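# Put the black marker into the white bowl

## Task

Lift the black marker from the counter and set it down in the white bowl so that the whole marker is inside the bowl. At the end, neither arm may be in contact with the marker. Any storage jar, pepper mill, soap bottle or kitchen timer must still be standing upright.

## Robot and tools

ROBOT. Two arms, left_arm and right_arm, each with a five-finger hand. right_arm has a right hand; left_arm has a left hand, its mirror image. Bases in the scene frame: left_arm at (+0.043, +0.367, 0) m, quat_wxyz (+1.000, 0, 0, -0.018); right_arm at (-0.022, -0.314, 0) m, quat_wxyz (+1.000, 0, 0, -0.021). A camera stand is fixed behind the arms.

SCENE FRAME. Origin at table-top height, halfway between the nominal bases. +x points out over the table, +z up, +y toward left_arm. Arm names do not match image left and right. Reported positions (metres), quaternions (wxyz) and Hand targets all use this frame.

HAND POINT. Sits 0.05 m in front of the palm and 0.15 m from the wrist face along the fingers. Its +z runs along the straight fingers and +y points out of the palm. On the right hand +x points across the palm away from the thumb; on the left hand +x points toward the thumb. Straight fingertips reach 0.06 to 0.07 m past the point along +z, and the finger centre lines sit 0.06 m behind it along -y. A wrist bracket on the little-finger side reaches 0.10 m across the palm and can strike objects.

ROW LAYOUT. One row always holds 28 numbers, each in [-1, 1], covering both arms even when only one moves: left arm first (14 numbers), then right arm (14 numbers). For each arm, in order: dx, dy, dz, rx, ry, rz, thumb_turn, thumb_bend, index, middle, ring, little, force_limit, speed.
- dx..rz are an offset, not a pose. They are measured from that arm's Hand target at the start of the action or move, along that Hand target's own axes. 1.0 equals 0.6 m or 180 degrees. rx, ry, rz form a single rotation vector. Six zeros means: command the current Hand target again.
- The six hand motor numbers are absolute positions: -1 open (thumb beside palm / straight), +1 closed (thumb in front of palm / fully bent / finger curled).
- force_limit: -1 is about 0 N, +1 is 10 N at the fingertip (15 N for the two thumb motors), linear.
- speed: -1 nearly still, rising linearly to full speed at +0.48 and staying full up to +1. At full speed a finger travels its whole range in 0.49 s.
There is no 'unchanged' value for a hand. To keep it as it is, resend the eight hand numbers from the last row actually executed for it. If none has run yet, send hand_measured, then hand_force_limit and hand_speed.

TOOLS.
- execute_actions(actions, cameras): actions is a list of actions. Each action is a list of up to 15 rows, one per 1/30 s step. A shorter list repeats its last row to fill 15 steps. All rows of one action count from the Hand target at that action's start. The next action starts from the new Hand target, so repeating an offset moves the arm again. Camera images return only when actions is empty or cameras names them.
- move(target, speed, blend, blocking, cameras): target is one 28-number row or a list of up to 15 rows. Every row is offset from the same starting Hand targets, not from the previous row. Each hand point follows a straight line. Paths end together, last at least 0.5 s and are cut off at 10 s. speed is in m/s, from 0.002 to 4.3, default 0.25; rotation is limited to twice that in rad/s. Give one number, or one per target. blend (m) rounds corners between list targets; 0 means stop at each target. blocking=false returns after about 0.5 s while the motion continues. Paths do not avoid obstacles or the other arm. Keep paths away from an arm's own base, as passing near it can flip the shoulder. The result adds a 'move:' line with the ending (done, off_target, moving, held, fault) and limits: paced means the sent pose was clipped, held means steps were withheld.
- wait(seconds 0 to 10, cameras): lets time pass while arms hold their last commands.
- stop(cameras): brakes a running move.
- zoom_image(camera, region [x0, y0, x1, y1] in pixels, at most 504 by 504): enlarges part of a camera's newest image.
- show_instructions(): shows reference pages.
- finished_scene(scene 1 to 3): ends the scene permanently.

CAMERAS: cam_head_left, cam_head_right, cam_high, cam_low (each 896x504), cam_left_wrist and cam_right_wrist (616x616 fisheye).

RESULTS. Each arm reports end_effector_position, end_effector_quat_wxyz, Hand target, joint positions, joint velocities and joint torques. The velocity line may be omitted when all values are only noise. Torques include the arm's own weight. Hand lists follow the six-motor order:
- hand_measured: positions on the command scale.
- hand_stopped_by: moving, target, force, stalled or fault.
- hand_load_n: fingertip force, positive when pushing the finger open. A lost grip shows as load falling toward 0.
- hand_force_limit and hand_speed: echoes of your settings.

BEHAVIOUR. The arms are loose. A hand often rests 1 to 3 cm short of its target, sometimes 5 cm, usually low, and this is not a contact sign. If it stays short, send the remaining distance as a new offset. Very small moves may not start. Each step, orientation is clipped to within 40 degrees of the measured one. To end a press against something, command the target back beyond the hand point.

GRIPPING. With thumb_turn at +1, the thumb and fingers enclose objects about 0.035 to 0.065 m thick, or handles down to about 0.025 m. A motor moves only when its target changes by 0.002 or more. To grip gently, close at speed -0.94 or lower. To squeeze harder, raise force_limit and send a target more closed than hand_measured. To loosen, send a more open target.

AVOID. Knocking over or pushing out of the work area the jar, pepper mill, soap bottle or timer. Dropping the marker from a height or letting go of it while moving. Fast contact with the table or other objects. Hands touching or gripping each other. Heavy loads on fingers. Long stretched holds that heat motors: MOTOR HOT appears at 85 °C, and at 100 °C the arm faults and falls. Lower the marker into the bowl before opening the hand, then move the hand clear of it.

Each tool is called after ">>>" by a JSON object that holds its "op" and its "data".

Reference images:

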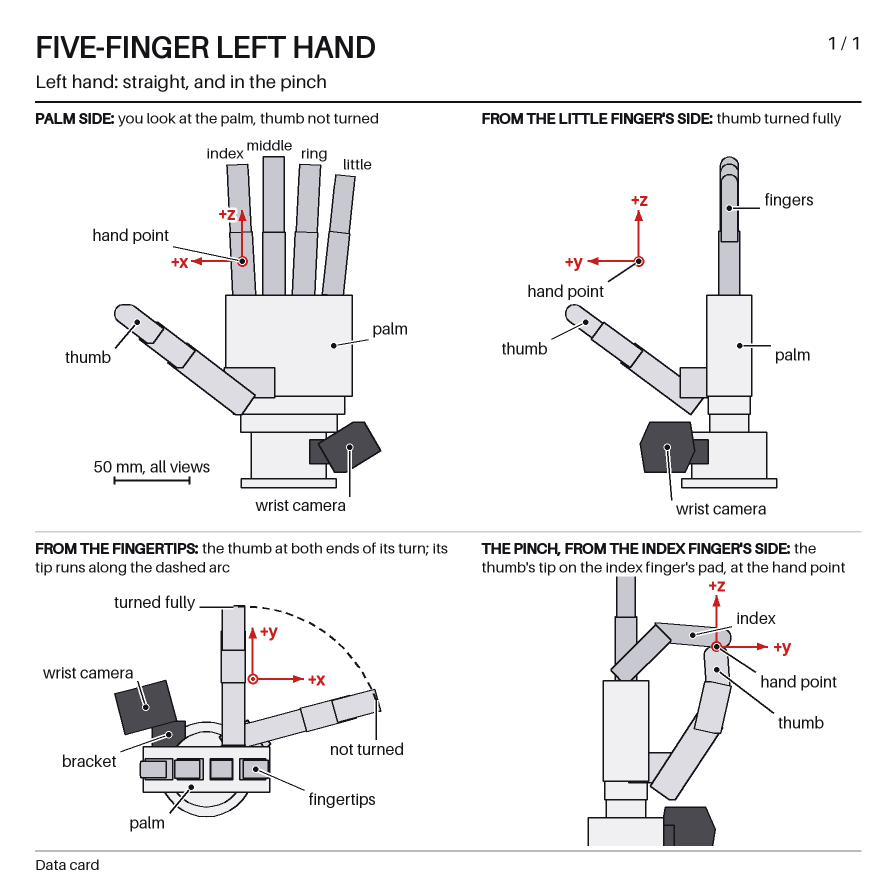

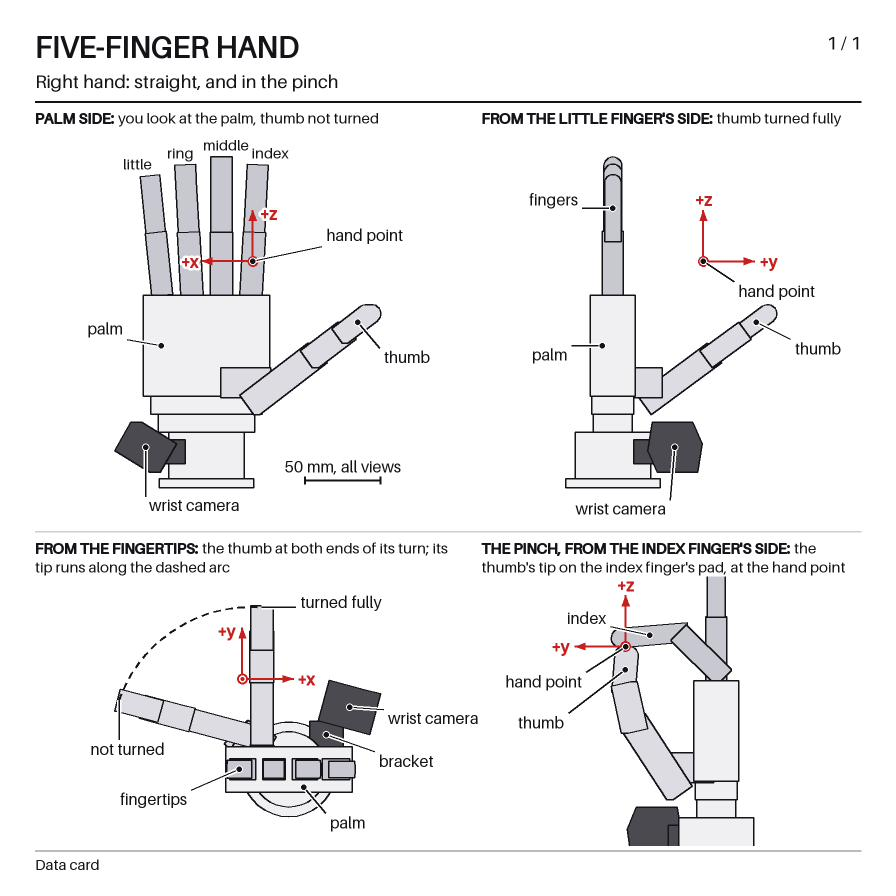

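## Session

>>> {"op": "execute_actions", "data": {"actions": []}}

>>> {"op": "zoom_image", "data": {"camera": "cam_head_left", "region": [380, 240, 740, 480]}}

>>> {"op": "zoom_image", "data": {"camera": "cam_high", "region": [160, 80, 560, 480]}}

Scene clock: 0.00 s.
left_arm: end_effector_position=(+0.3247, -0.2168, +0.3370) hand_measured=(-1.000, -1.000, -1.000, -1.000, -1.000, -1.000) hand_load_n=(+0.0, +0.0, +0.0, +0.0, +0.0, +0.0) hand_stopped_by=(target, target, target, target, target, target) hand_force_limit=0.00 hand_speed=-0.80 end_effector_quat_wxyz=(+0.102, +0.840, -0.525, +0.088) | right_arm: end_effector_position=(+0.5753, -0.5070, +0.2948) hand_measured=(-1.000, -1.000, -1.000, -1.000, -1.000, -1.000) hand_load_n=(+0.0, +0.0, +0.0, +0.0, +0.0, +0.0) hand_stopped_by=(target, target, target, target, target, target) hand_force_limit=0.00 hand_speed=-0.80 end_effector_quat_wxyz=(-0.173, +0.477, -0.581, +0.637)
Joint positions: left_arm=[-0.953 1.842 2.124 -1.604 0.112 -1.457] | right_arm=[-0.154 1.383 1.069 0.172 0.419 -0.365]
Joint velocities: within noise
Joint torques (N m): no reading
Heat: left arm: hottest shoulder 33 °C; right arm: hottest shoulder 33 °C.
Hand target: left_arm +0.3268, -0.2211, +0.3528; +0.112, +0.838, -0.523, +0.105 | right_arm +0.5812, -0.5089, +0.3208; +0.182, -0.462, +0.573, -0.652

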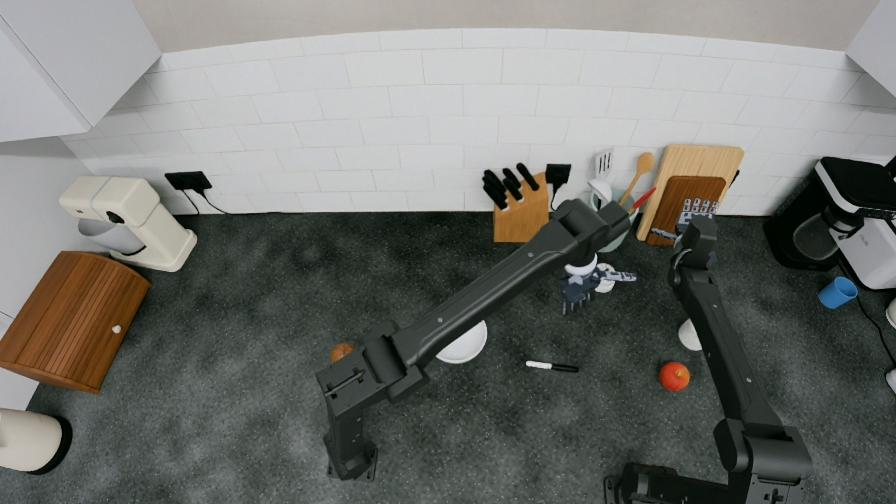

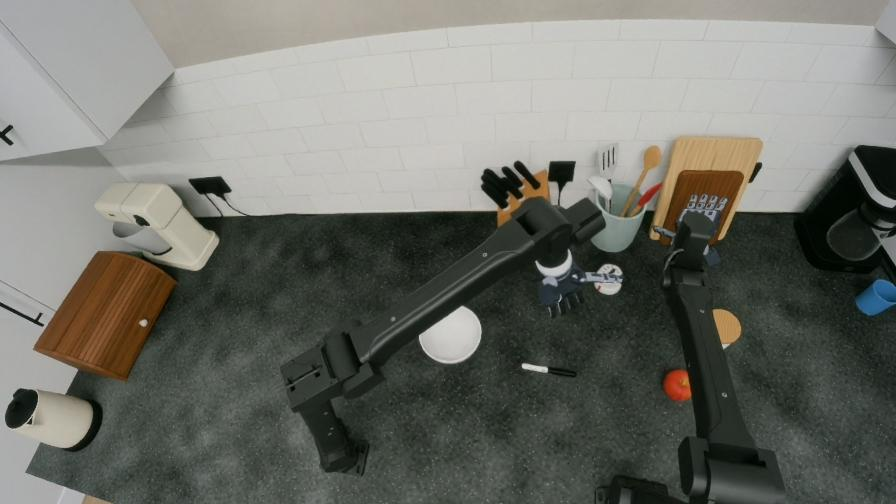

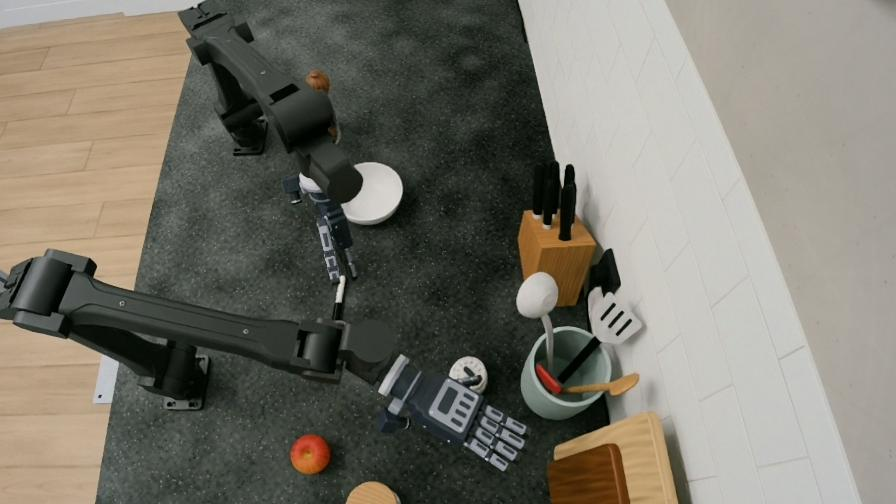

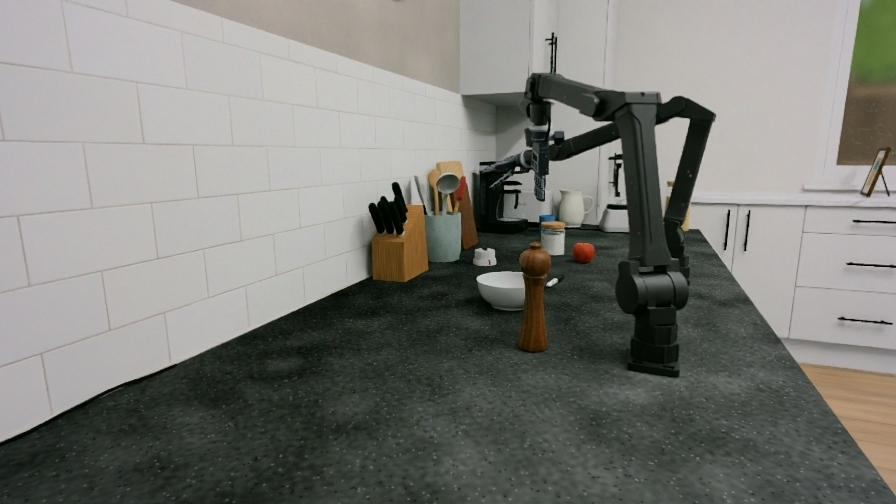

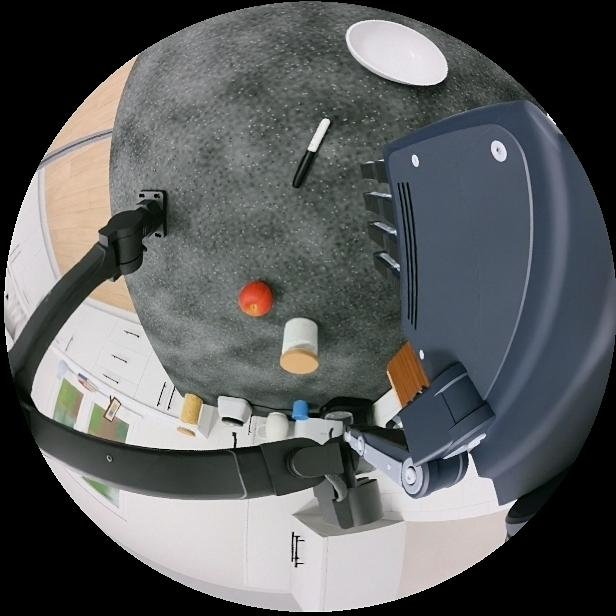

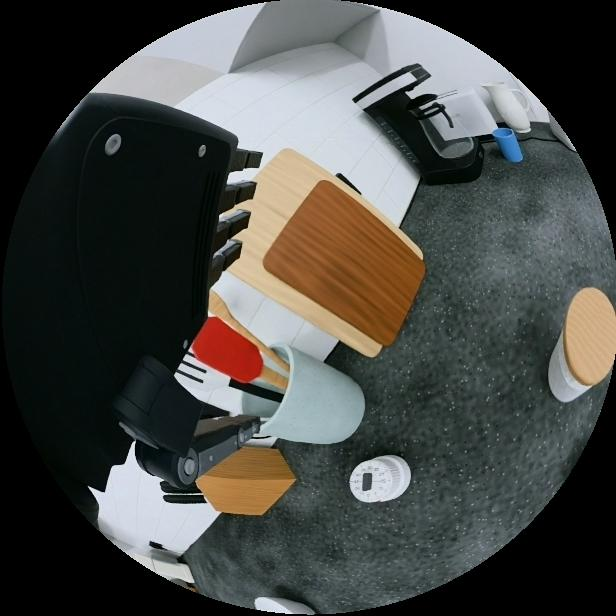

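Scaled by 1.400 from the camera's 896x504 image, which has a finer 1280x720 frame.

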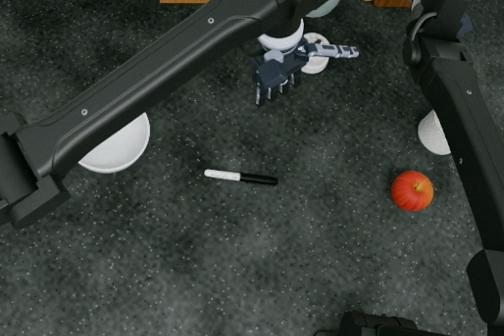

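Scaled by 1.260 from the camera's 896x504 image, which has a finer 1280x720 frame.

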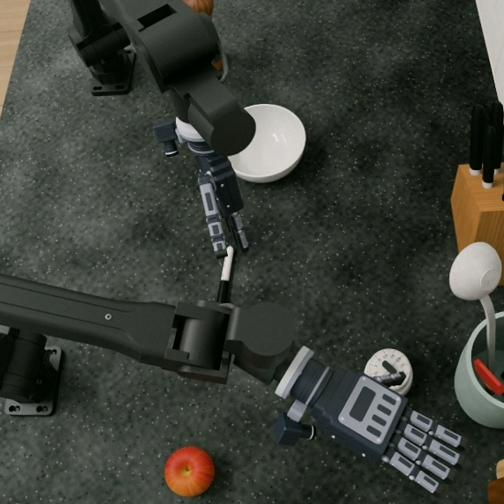

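>>> {"op": "move", "data": {"target": [-0.7055, -0.844, -0.3213, 0.1123, 0.0299, -0.3645, -1, -1, -1, -1, -1, -1, 0, -0.8, -0.3528,0.2215,-0.6837,-0.0140,-0.1551,0.1035, 1, -0.38, -0.1, -0.1, -1, -1, 0, 0], "speed": 0.25, "cameras": ["all"]}}

>>> {"op": "zoom_image", "data": {"camera": "cam_right_wrist", "region": [200, 140, 500, 440]}}

Scene clock: 16.57 s.
left_arm: end_effector_position=(+0.5787, +0.4118, +0.3535) hand_measured=(-1.000, -1.000, -1.000, -1.000, -1.000, -1.000) hand_load_n=(+0.0, +0.0, +0.0, +0.0, +0.0, +0.5) hand_stopped_by=(target, target, target, target, target, target) hand_force_limit=0.00 hand_speed=-0.80 end_effector_quat_wxyz=(+0.035, +0.990, +0.045, +0.132) | right_arm: end_effector_position=(+0.3172, -0.1512, +0.1491) hand_measured=(+1.000, -0.380, -0.100, -0.100, -1.000, -1.000) hand_load_n=(+0.5, +0.0, +0.0, -0.5, +0.0, -0.5) hand_stopped_by=(target, target, target, target, target, target) hand_force_limit=0.00 hand_speed=0.00 end_effector_quat_wxyz=(+0.404, -0.511, +0.593, -0.474)
Joint positions: left_arm=[0.282 1.53 1.762 -1.557 0.119 -1.431] | right_arm=[0.825 0.844 0.353 0.12 0.902 0.292]
Joint torques (N m): left_arm=[0.21 -8.29 11.74 0.42 0.2 0.07] | right_arm=[0.67 -2.96 7.24 1.37 0.34 0.07]
Heat: left arm: hottest elbow 37 °C; right arm: hottest elbow 39 °C.
Hand target: left_arm +0.5894, +0.4142, +0.3728; +0.033, +0.987, +0.043, +0.150 | right_arm +0.3166, -0.1462, +0.1500; +0.406, -0.511, +0.593, -0.471
Off the commanded pose: left_arm 0.022 m, 2 deg | right_arm 0.005 m, 0 deg.
move: off_target (left_arm)

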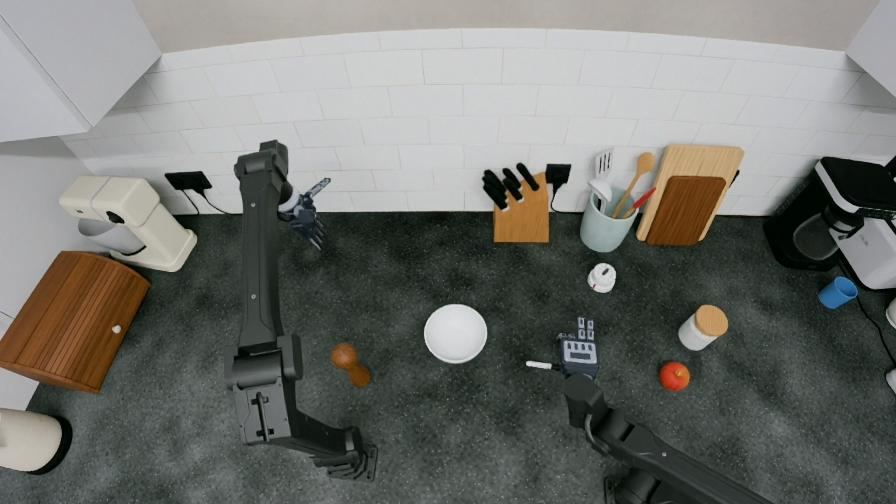

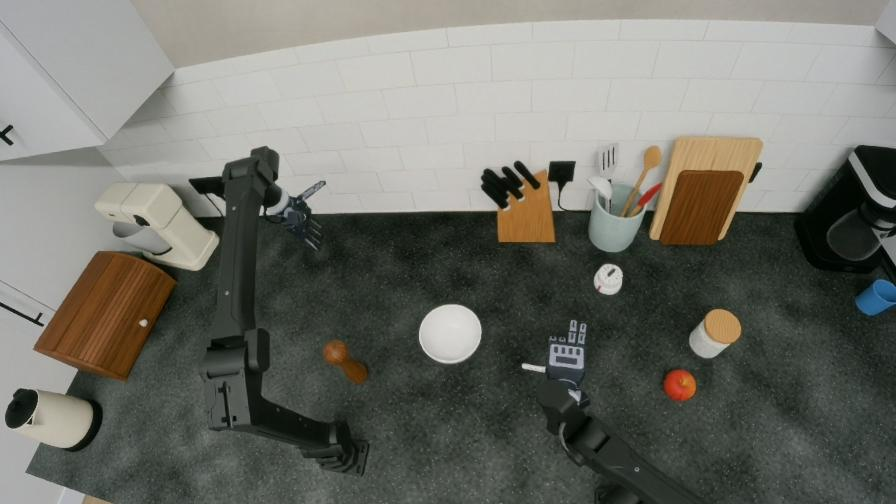

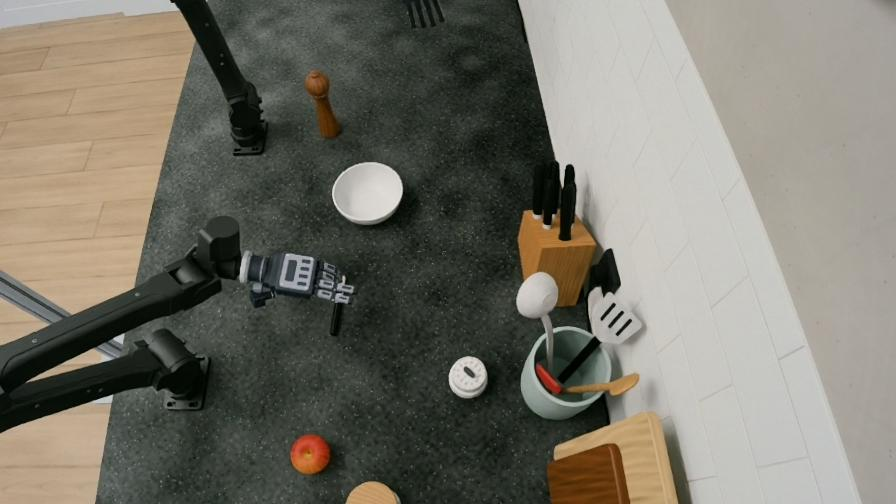

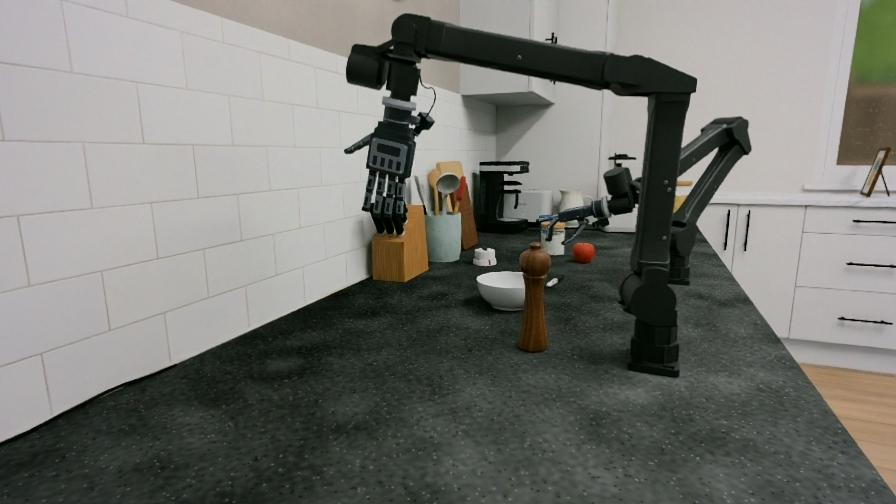

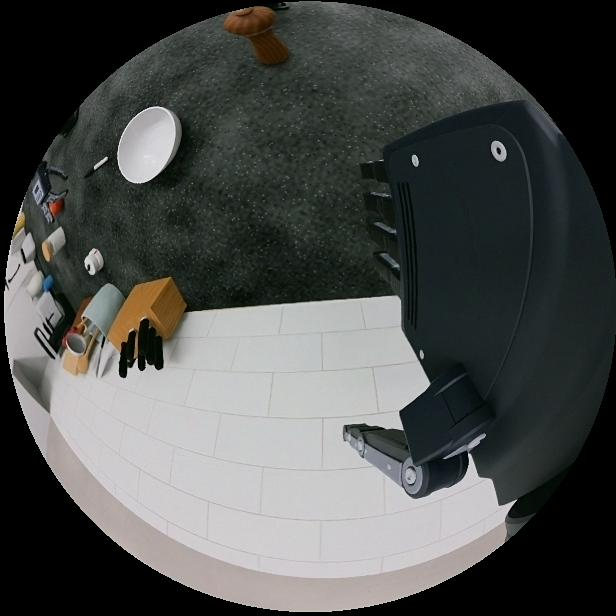

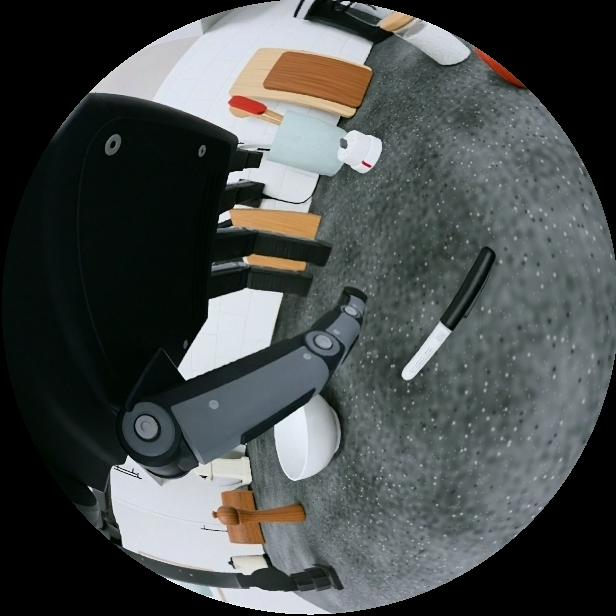

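Scaled by 1.680 from the camera's 616x616 image, which has a finer 880x880 frame.

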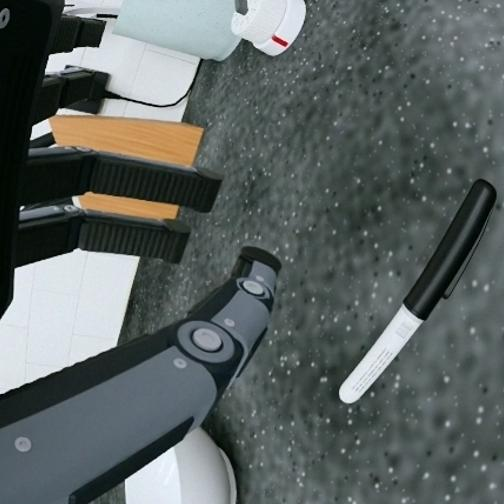

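>>> {"op": "zoom_image", "data": {"camera": "cam_low", "region": [500, 190, 620, 310]}}

>>> {"op": "zoom_image", "data": {"camera": "cam_high", "region": [260, 230, 380, 350]}}

>>> {"op": "zoom_image", "data": {"camera": "cam_head_left", "region": [500, 290, 620, 410]}}

Scaled by 4.200 from the camera's 896x504 image, which has a finer 1280x720 frame.

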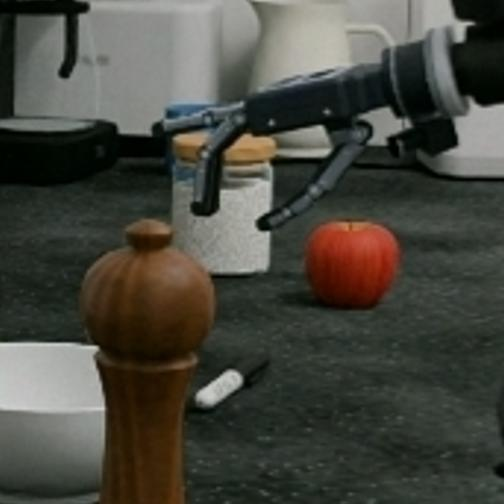

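Scaled by 4.200 from the camera's 896x504 image, which has a finer 1280x720 frame.

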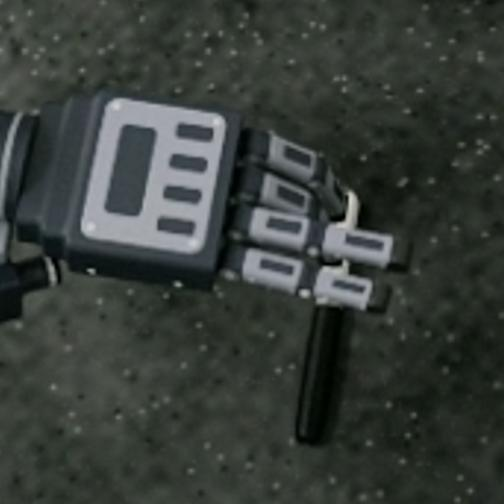

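Scaled by 4.200 from the camera's 896x504 image, which has a finer 1280x720 frame.

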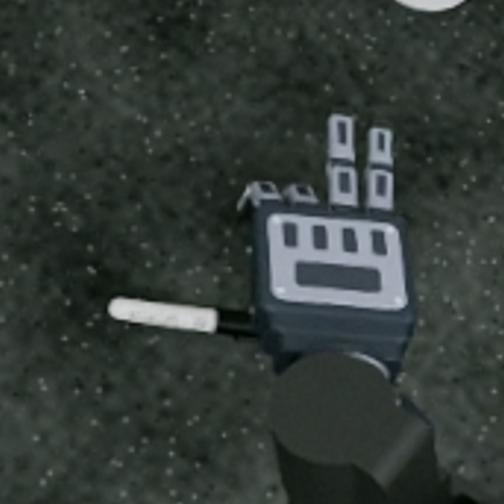

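>>> {"op": "move", "data": {"target": [0,0,0,0,0,0, -1, -1, -1, -1, -1, -1, 0, -0.8, -0.0107,0.0997,0.0273,0,0,0, 1, -0.38, -0.1, -0.1, -1, -1, 0, 0], "speed": 0.15, "cameras": ["cam_head_left","cam_high","cam_low","cam_right_wrist"]}}

>>> {"op": "zoom_image", "data": {"camera": "cam_right_wrist", "region": [200, 140, 500, 440]}}

>>> {"op": "zoom_image", "data": {"camera": "cam_low", "region": [520, 230, 600, 310]}}

>>> {"op": "zoom_image", "data": {"camera": "cam_head_left", "region": [500, 290, 620, 410]}}

Scene clock: 23.87 s.
left_arm: end_effector_position=(+0.5787, +0.4118, +0.3535) hand_measured=(-1.000, -1.000, -1.000, -1.000, -1.000, -1.000) hand_load_n=(+0.0, +0.0, +0.0, +0.0, +0.0, +0.0) hand_stopped_by=(target, target, target, target, target, target) hand_force_limit=0.00 hand_speed=-0.80 end_effector_quat_wxyz=(+0.035, +0.990, +0.045, +0.132) | right_arm: end_effector_position=(+0.3200, -0.1453, +0.0856) hand_measured=(+1.000, -0.380, -0.100, -0.100, -1.000, -1.000) hand_load_n=(+0.0, +0.0, +0.0, +0.0, +0.0, +0.0) hand_stopped_by=(target, target, target, target, target, target) hand_force_limit=0.00 hand_speed=0.00 end_effector_quat_wxyz=(+0.400, -0.513, +0.596, -0.471)
Joint positions: left_arm=[0.282 1.53 1.762 -1.557 0.119 -1.431] | right_arm=[0.832 1.081 0.267 0.419 0.908 0.31]
Joint torques (N m): left_arm=[-0.15 -8.41 11.69 0.44 0.21 0.1] | right_arm=[0.67 -4.31 5.48 2.26 0.35 -0.07]
Heat: left arm: hottest elbow 38 °C; right arm: hottest elbow 38 °C.
Hand target: left_arm +0.5894, +0.4142, +0.3728; +0.033, +0.987, +0.043, +0.150 | right_arm +0.3200, -0.1402, +0.0881; +0.407, -0.511, +0.593, -0.471
Off the commanded pose: left_arm 0.022 m, 2 deg | right_arm 0.006 m, 1 deg.
move: off_target (left_arm)
Images, in order (width x height): cam_head_left 896x504, cam_high 896x504, cam_low 896x504, cam_right_wrist 616x616.

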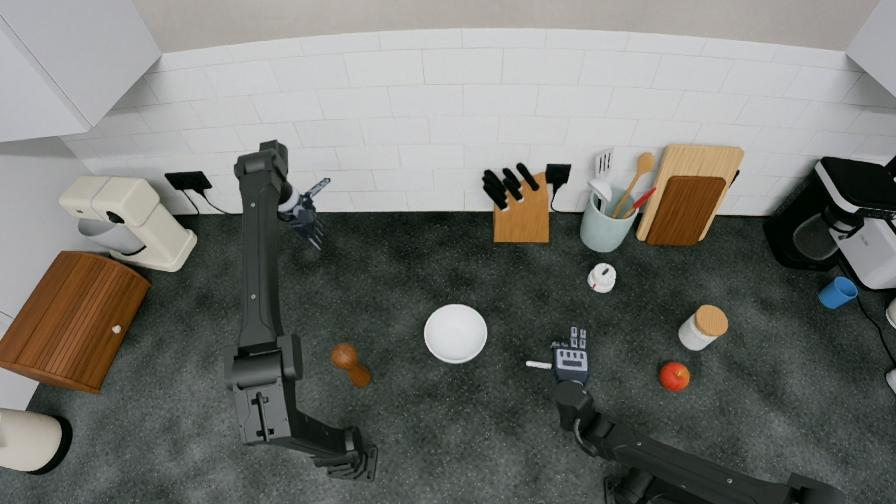

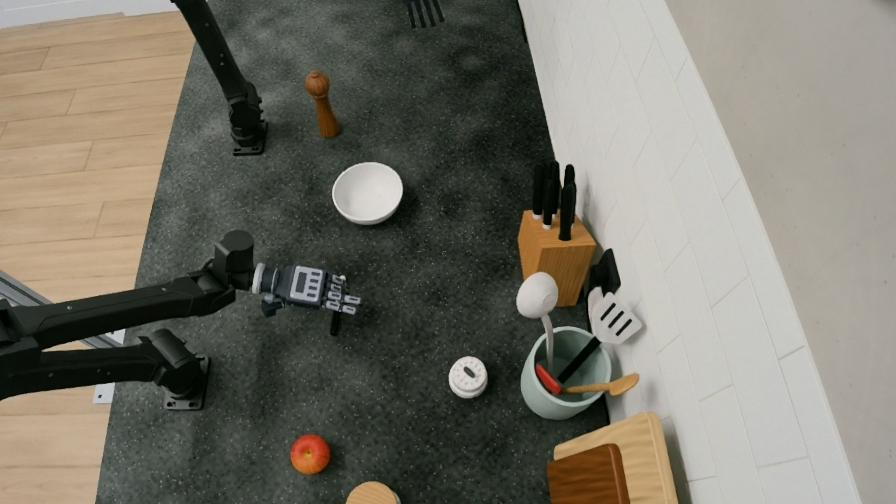

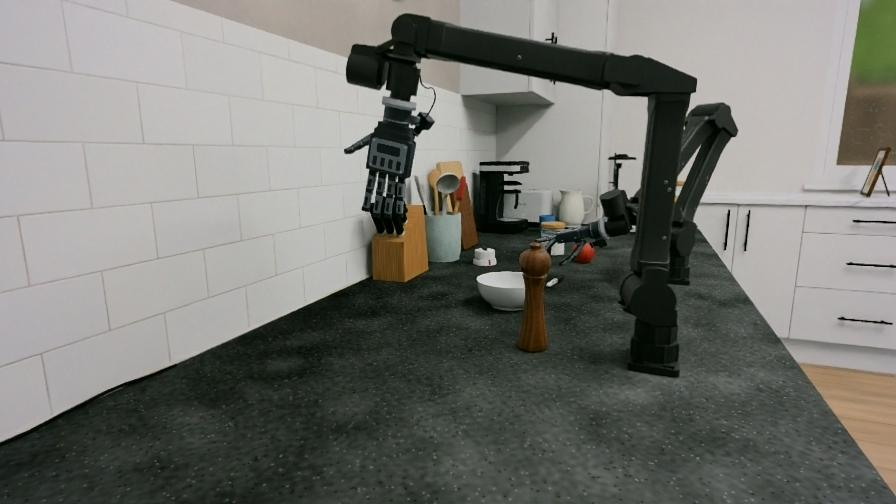

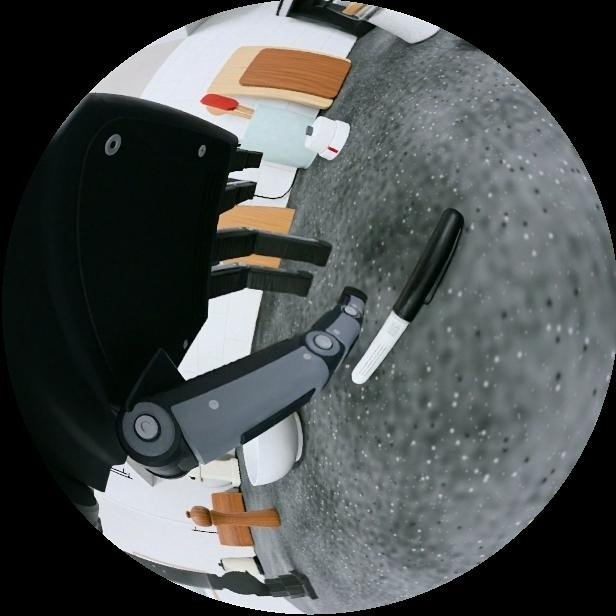

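Scaled by 1.680 from the camera's 616x616 image, which has a finer 880x880 frame.

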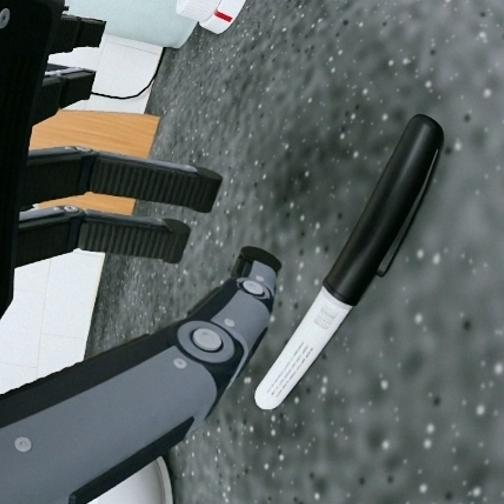

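Scaled by 6.300 from the camera's 896x504 image, which has a finer 1280x720 frame.

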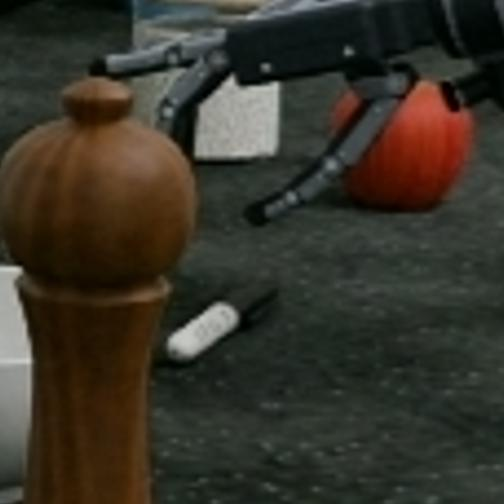

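Scaled by 4.200 from the camera's 896x504 image, which has a finer 1280x720 frame.

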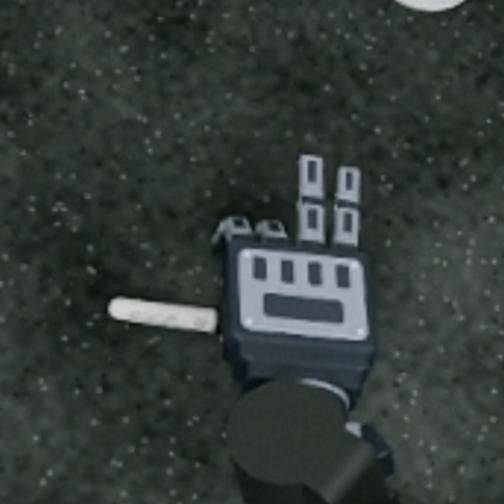

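>>> {"op": "zoom_image", "data": {"camera": "cam_high", "region": [280, 250, 380, 350]}}

Scaled by 5.040 from the camera's 896x504 image, which has a finer 1280x720 frame.

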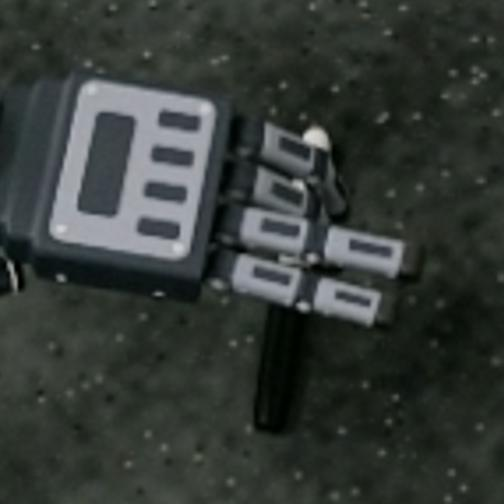

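>>> {"op": "move", "data": {"target": [0,0,0,0,0,0, -1, -1, -1, -1, -1, -1, 0, -0.8, -0.0103,0.05,0.0133,0,0,0, 1, -0.38, -0.1, -0.1, -1, -1, 0, 0], "speed": 0.1, "cameras": ["cam_head_left","cam_high","cam_low","cam_right_wrist"]}}

>>> {"op": "zoom_image", "data": {"camera": "cam_right_wrist", "region": [200, 180, 460, 440]}}

>>> {"op": "zoom_image", "data": {"camera": "cam_low", "region": [520, 230, 600, 310]}}

>>> {"op": "zoom_image", "data": {"camera": "cam_high", "region": [280, 250, 380, 350]}}

Scene clock: 30.00 s.
left_arm: end_effector_position=(+0.5787, +0.4118, +0.3535) hand_measured=(-1.000, -1.000, -1.000, -1.000, -1.000, -1.000) hand_load_n=(+0.0, -0.5, +0.0, +0.0, +0.0, +0.0) hand_stopped_by=(target, target, target, target, target, target) hand_force_limit=0.00 hand_speed=-0.80 end_effector_quat_wxyz=(+0.035, +0.990, +0.045, +0.132) | right_arm: end_effector_position=(+0.3224, -0.1393, +0.0547) hand_measured=(+1.000, -0.380, -0.100, -0.100, -1.000, -1.000) hand_load_n=(+0.0, +0.0, +0.0, +0.0, +0.0, +0.0) hand_stopped_by=(target, target, target, target, target, target) hand_force_limit=0.00 hand_speed=0.00 end_effector_quat_wxyz=(+0.398, -0.515, +0.595, -0.472)
Joint positions: left_arm=[0.282 1.53 1.762 -1.557 0.119 -1.431] | right_arm=[0.844 1.254 0.246 0.607 0.919 0.311]
Joint torques (N m): left_arm=[0.32 -8.35 11.69 0.42 0.2 0.1] | right_arm=[0.67 -5.3 4.36 2.24 0.35 0]
Heat: left arm: hottest elbow 39 °C; right arm: hottest elbow 38 °C.
Hand target: left_arm +0.5894, +0.4142, +0.3728; +0.033, +0.987, +0.043, +0.150 | right_arm +0.3219, -0.1342, +0.0570; +0.407, -0.511, +0.593, -0.471
Off the commanded pose: left_arm 0.022 m, 2 deg | right_arm 0.006 m, 1 deg.
move: off_target (left_arm)
Images, in order (width x height): cam_head_left 896x504, cam_high 896x504, cam_low 896x504, cam_right_wrist 616x616.

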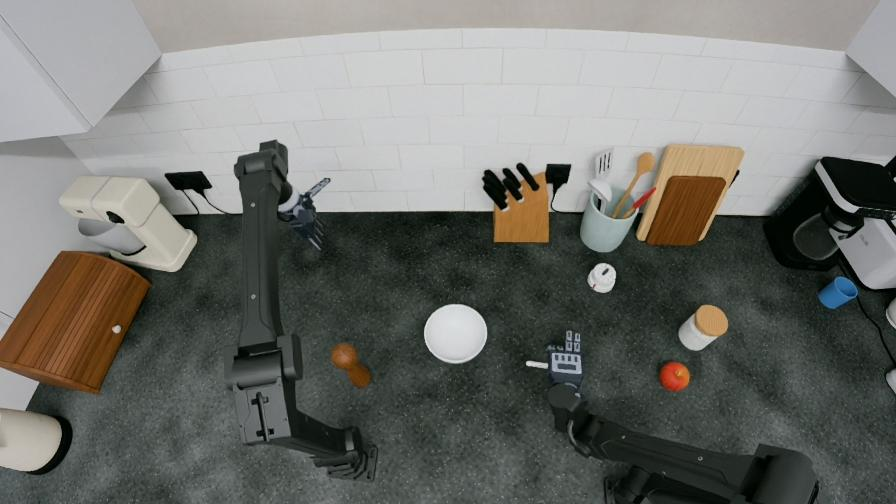

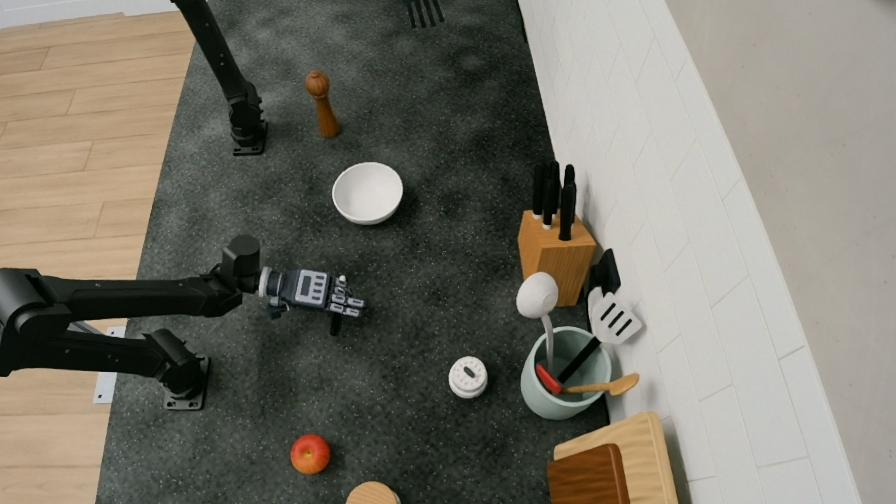

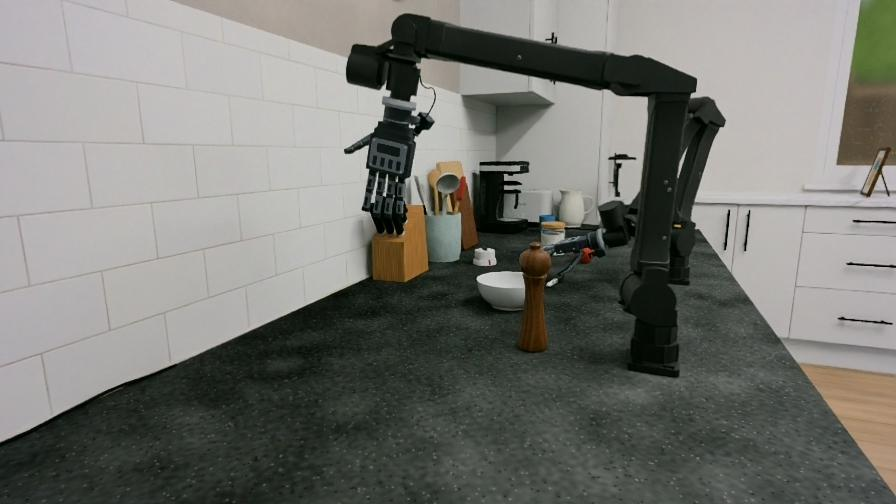

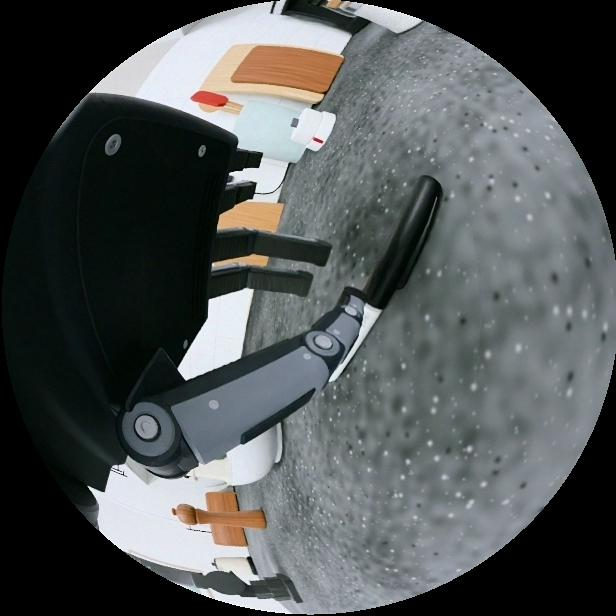

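Scaled by 1.938 from the camera's 616x616 image, which has a finer 880x880 frame.

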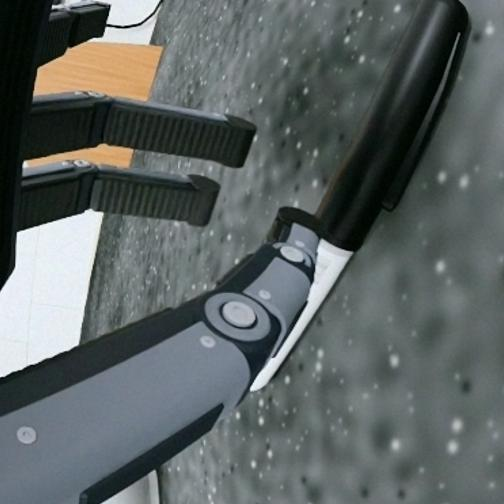

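Scaled by 6.300 from the camera's 896x504 image, which has a finer 1280x720 frame.

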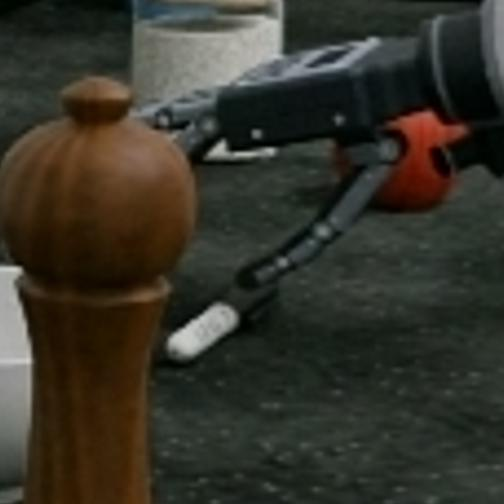

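Scaled by 5.040 from the camera's 896x504 image, which has a finer 1280x720 frame.

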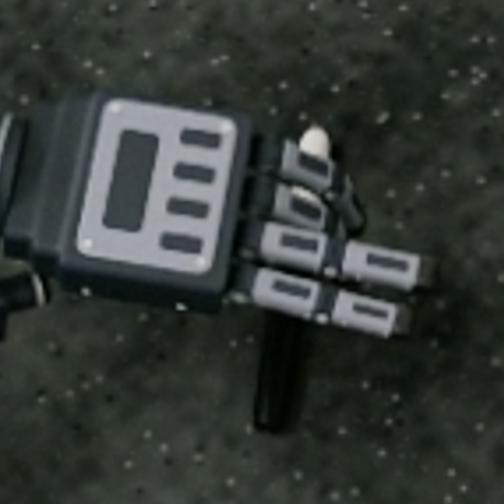

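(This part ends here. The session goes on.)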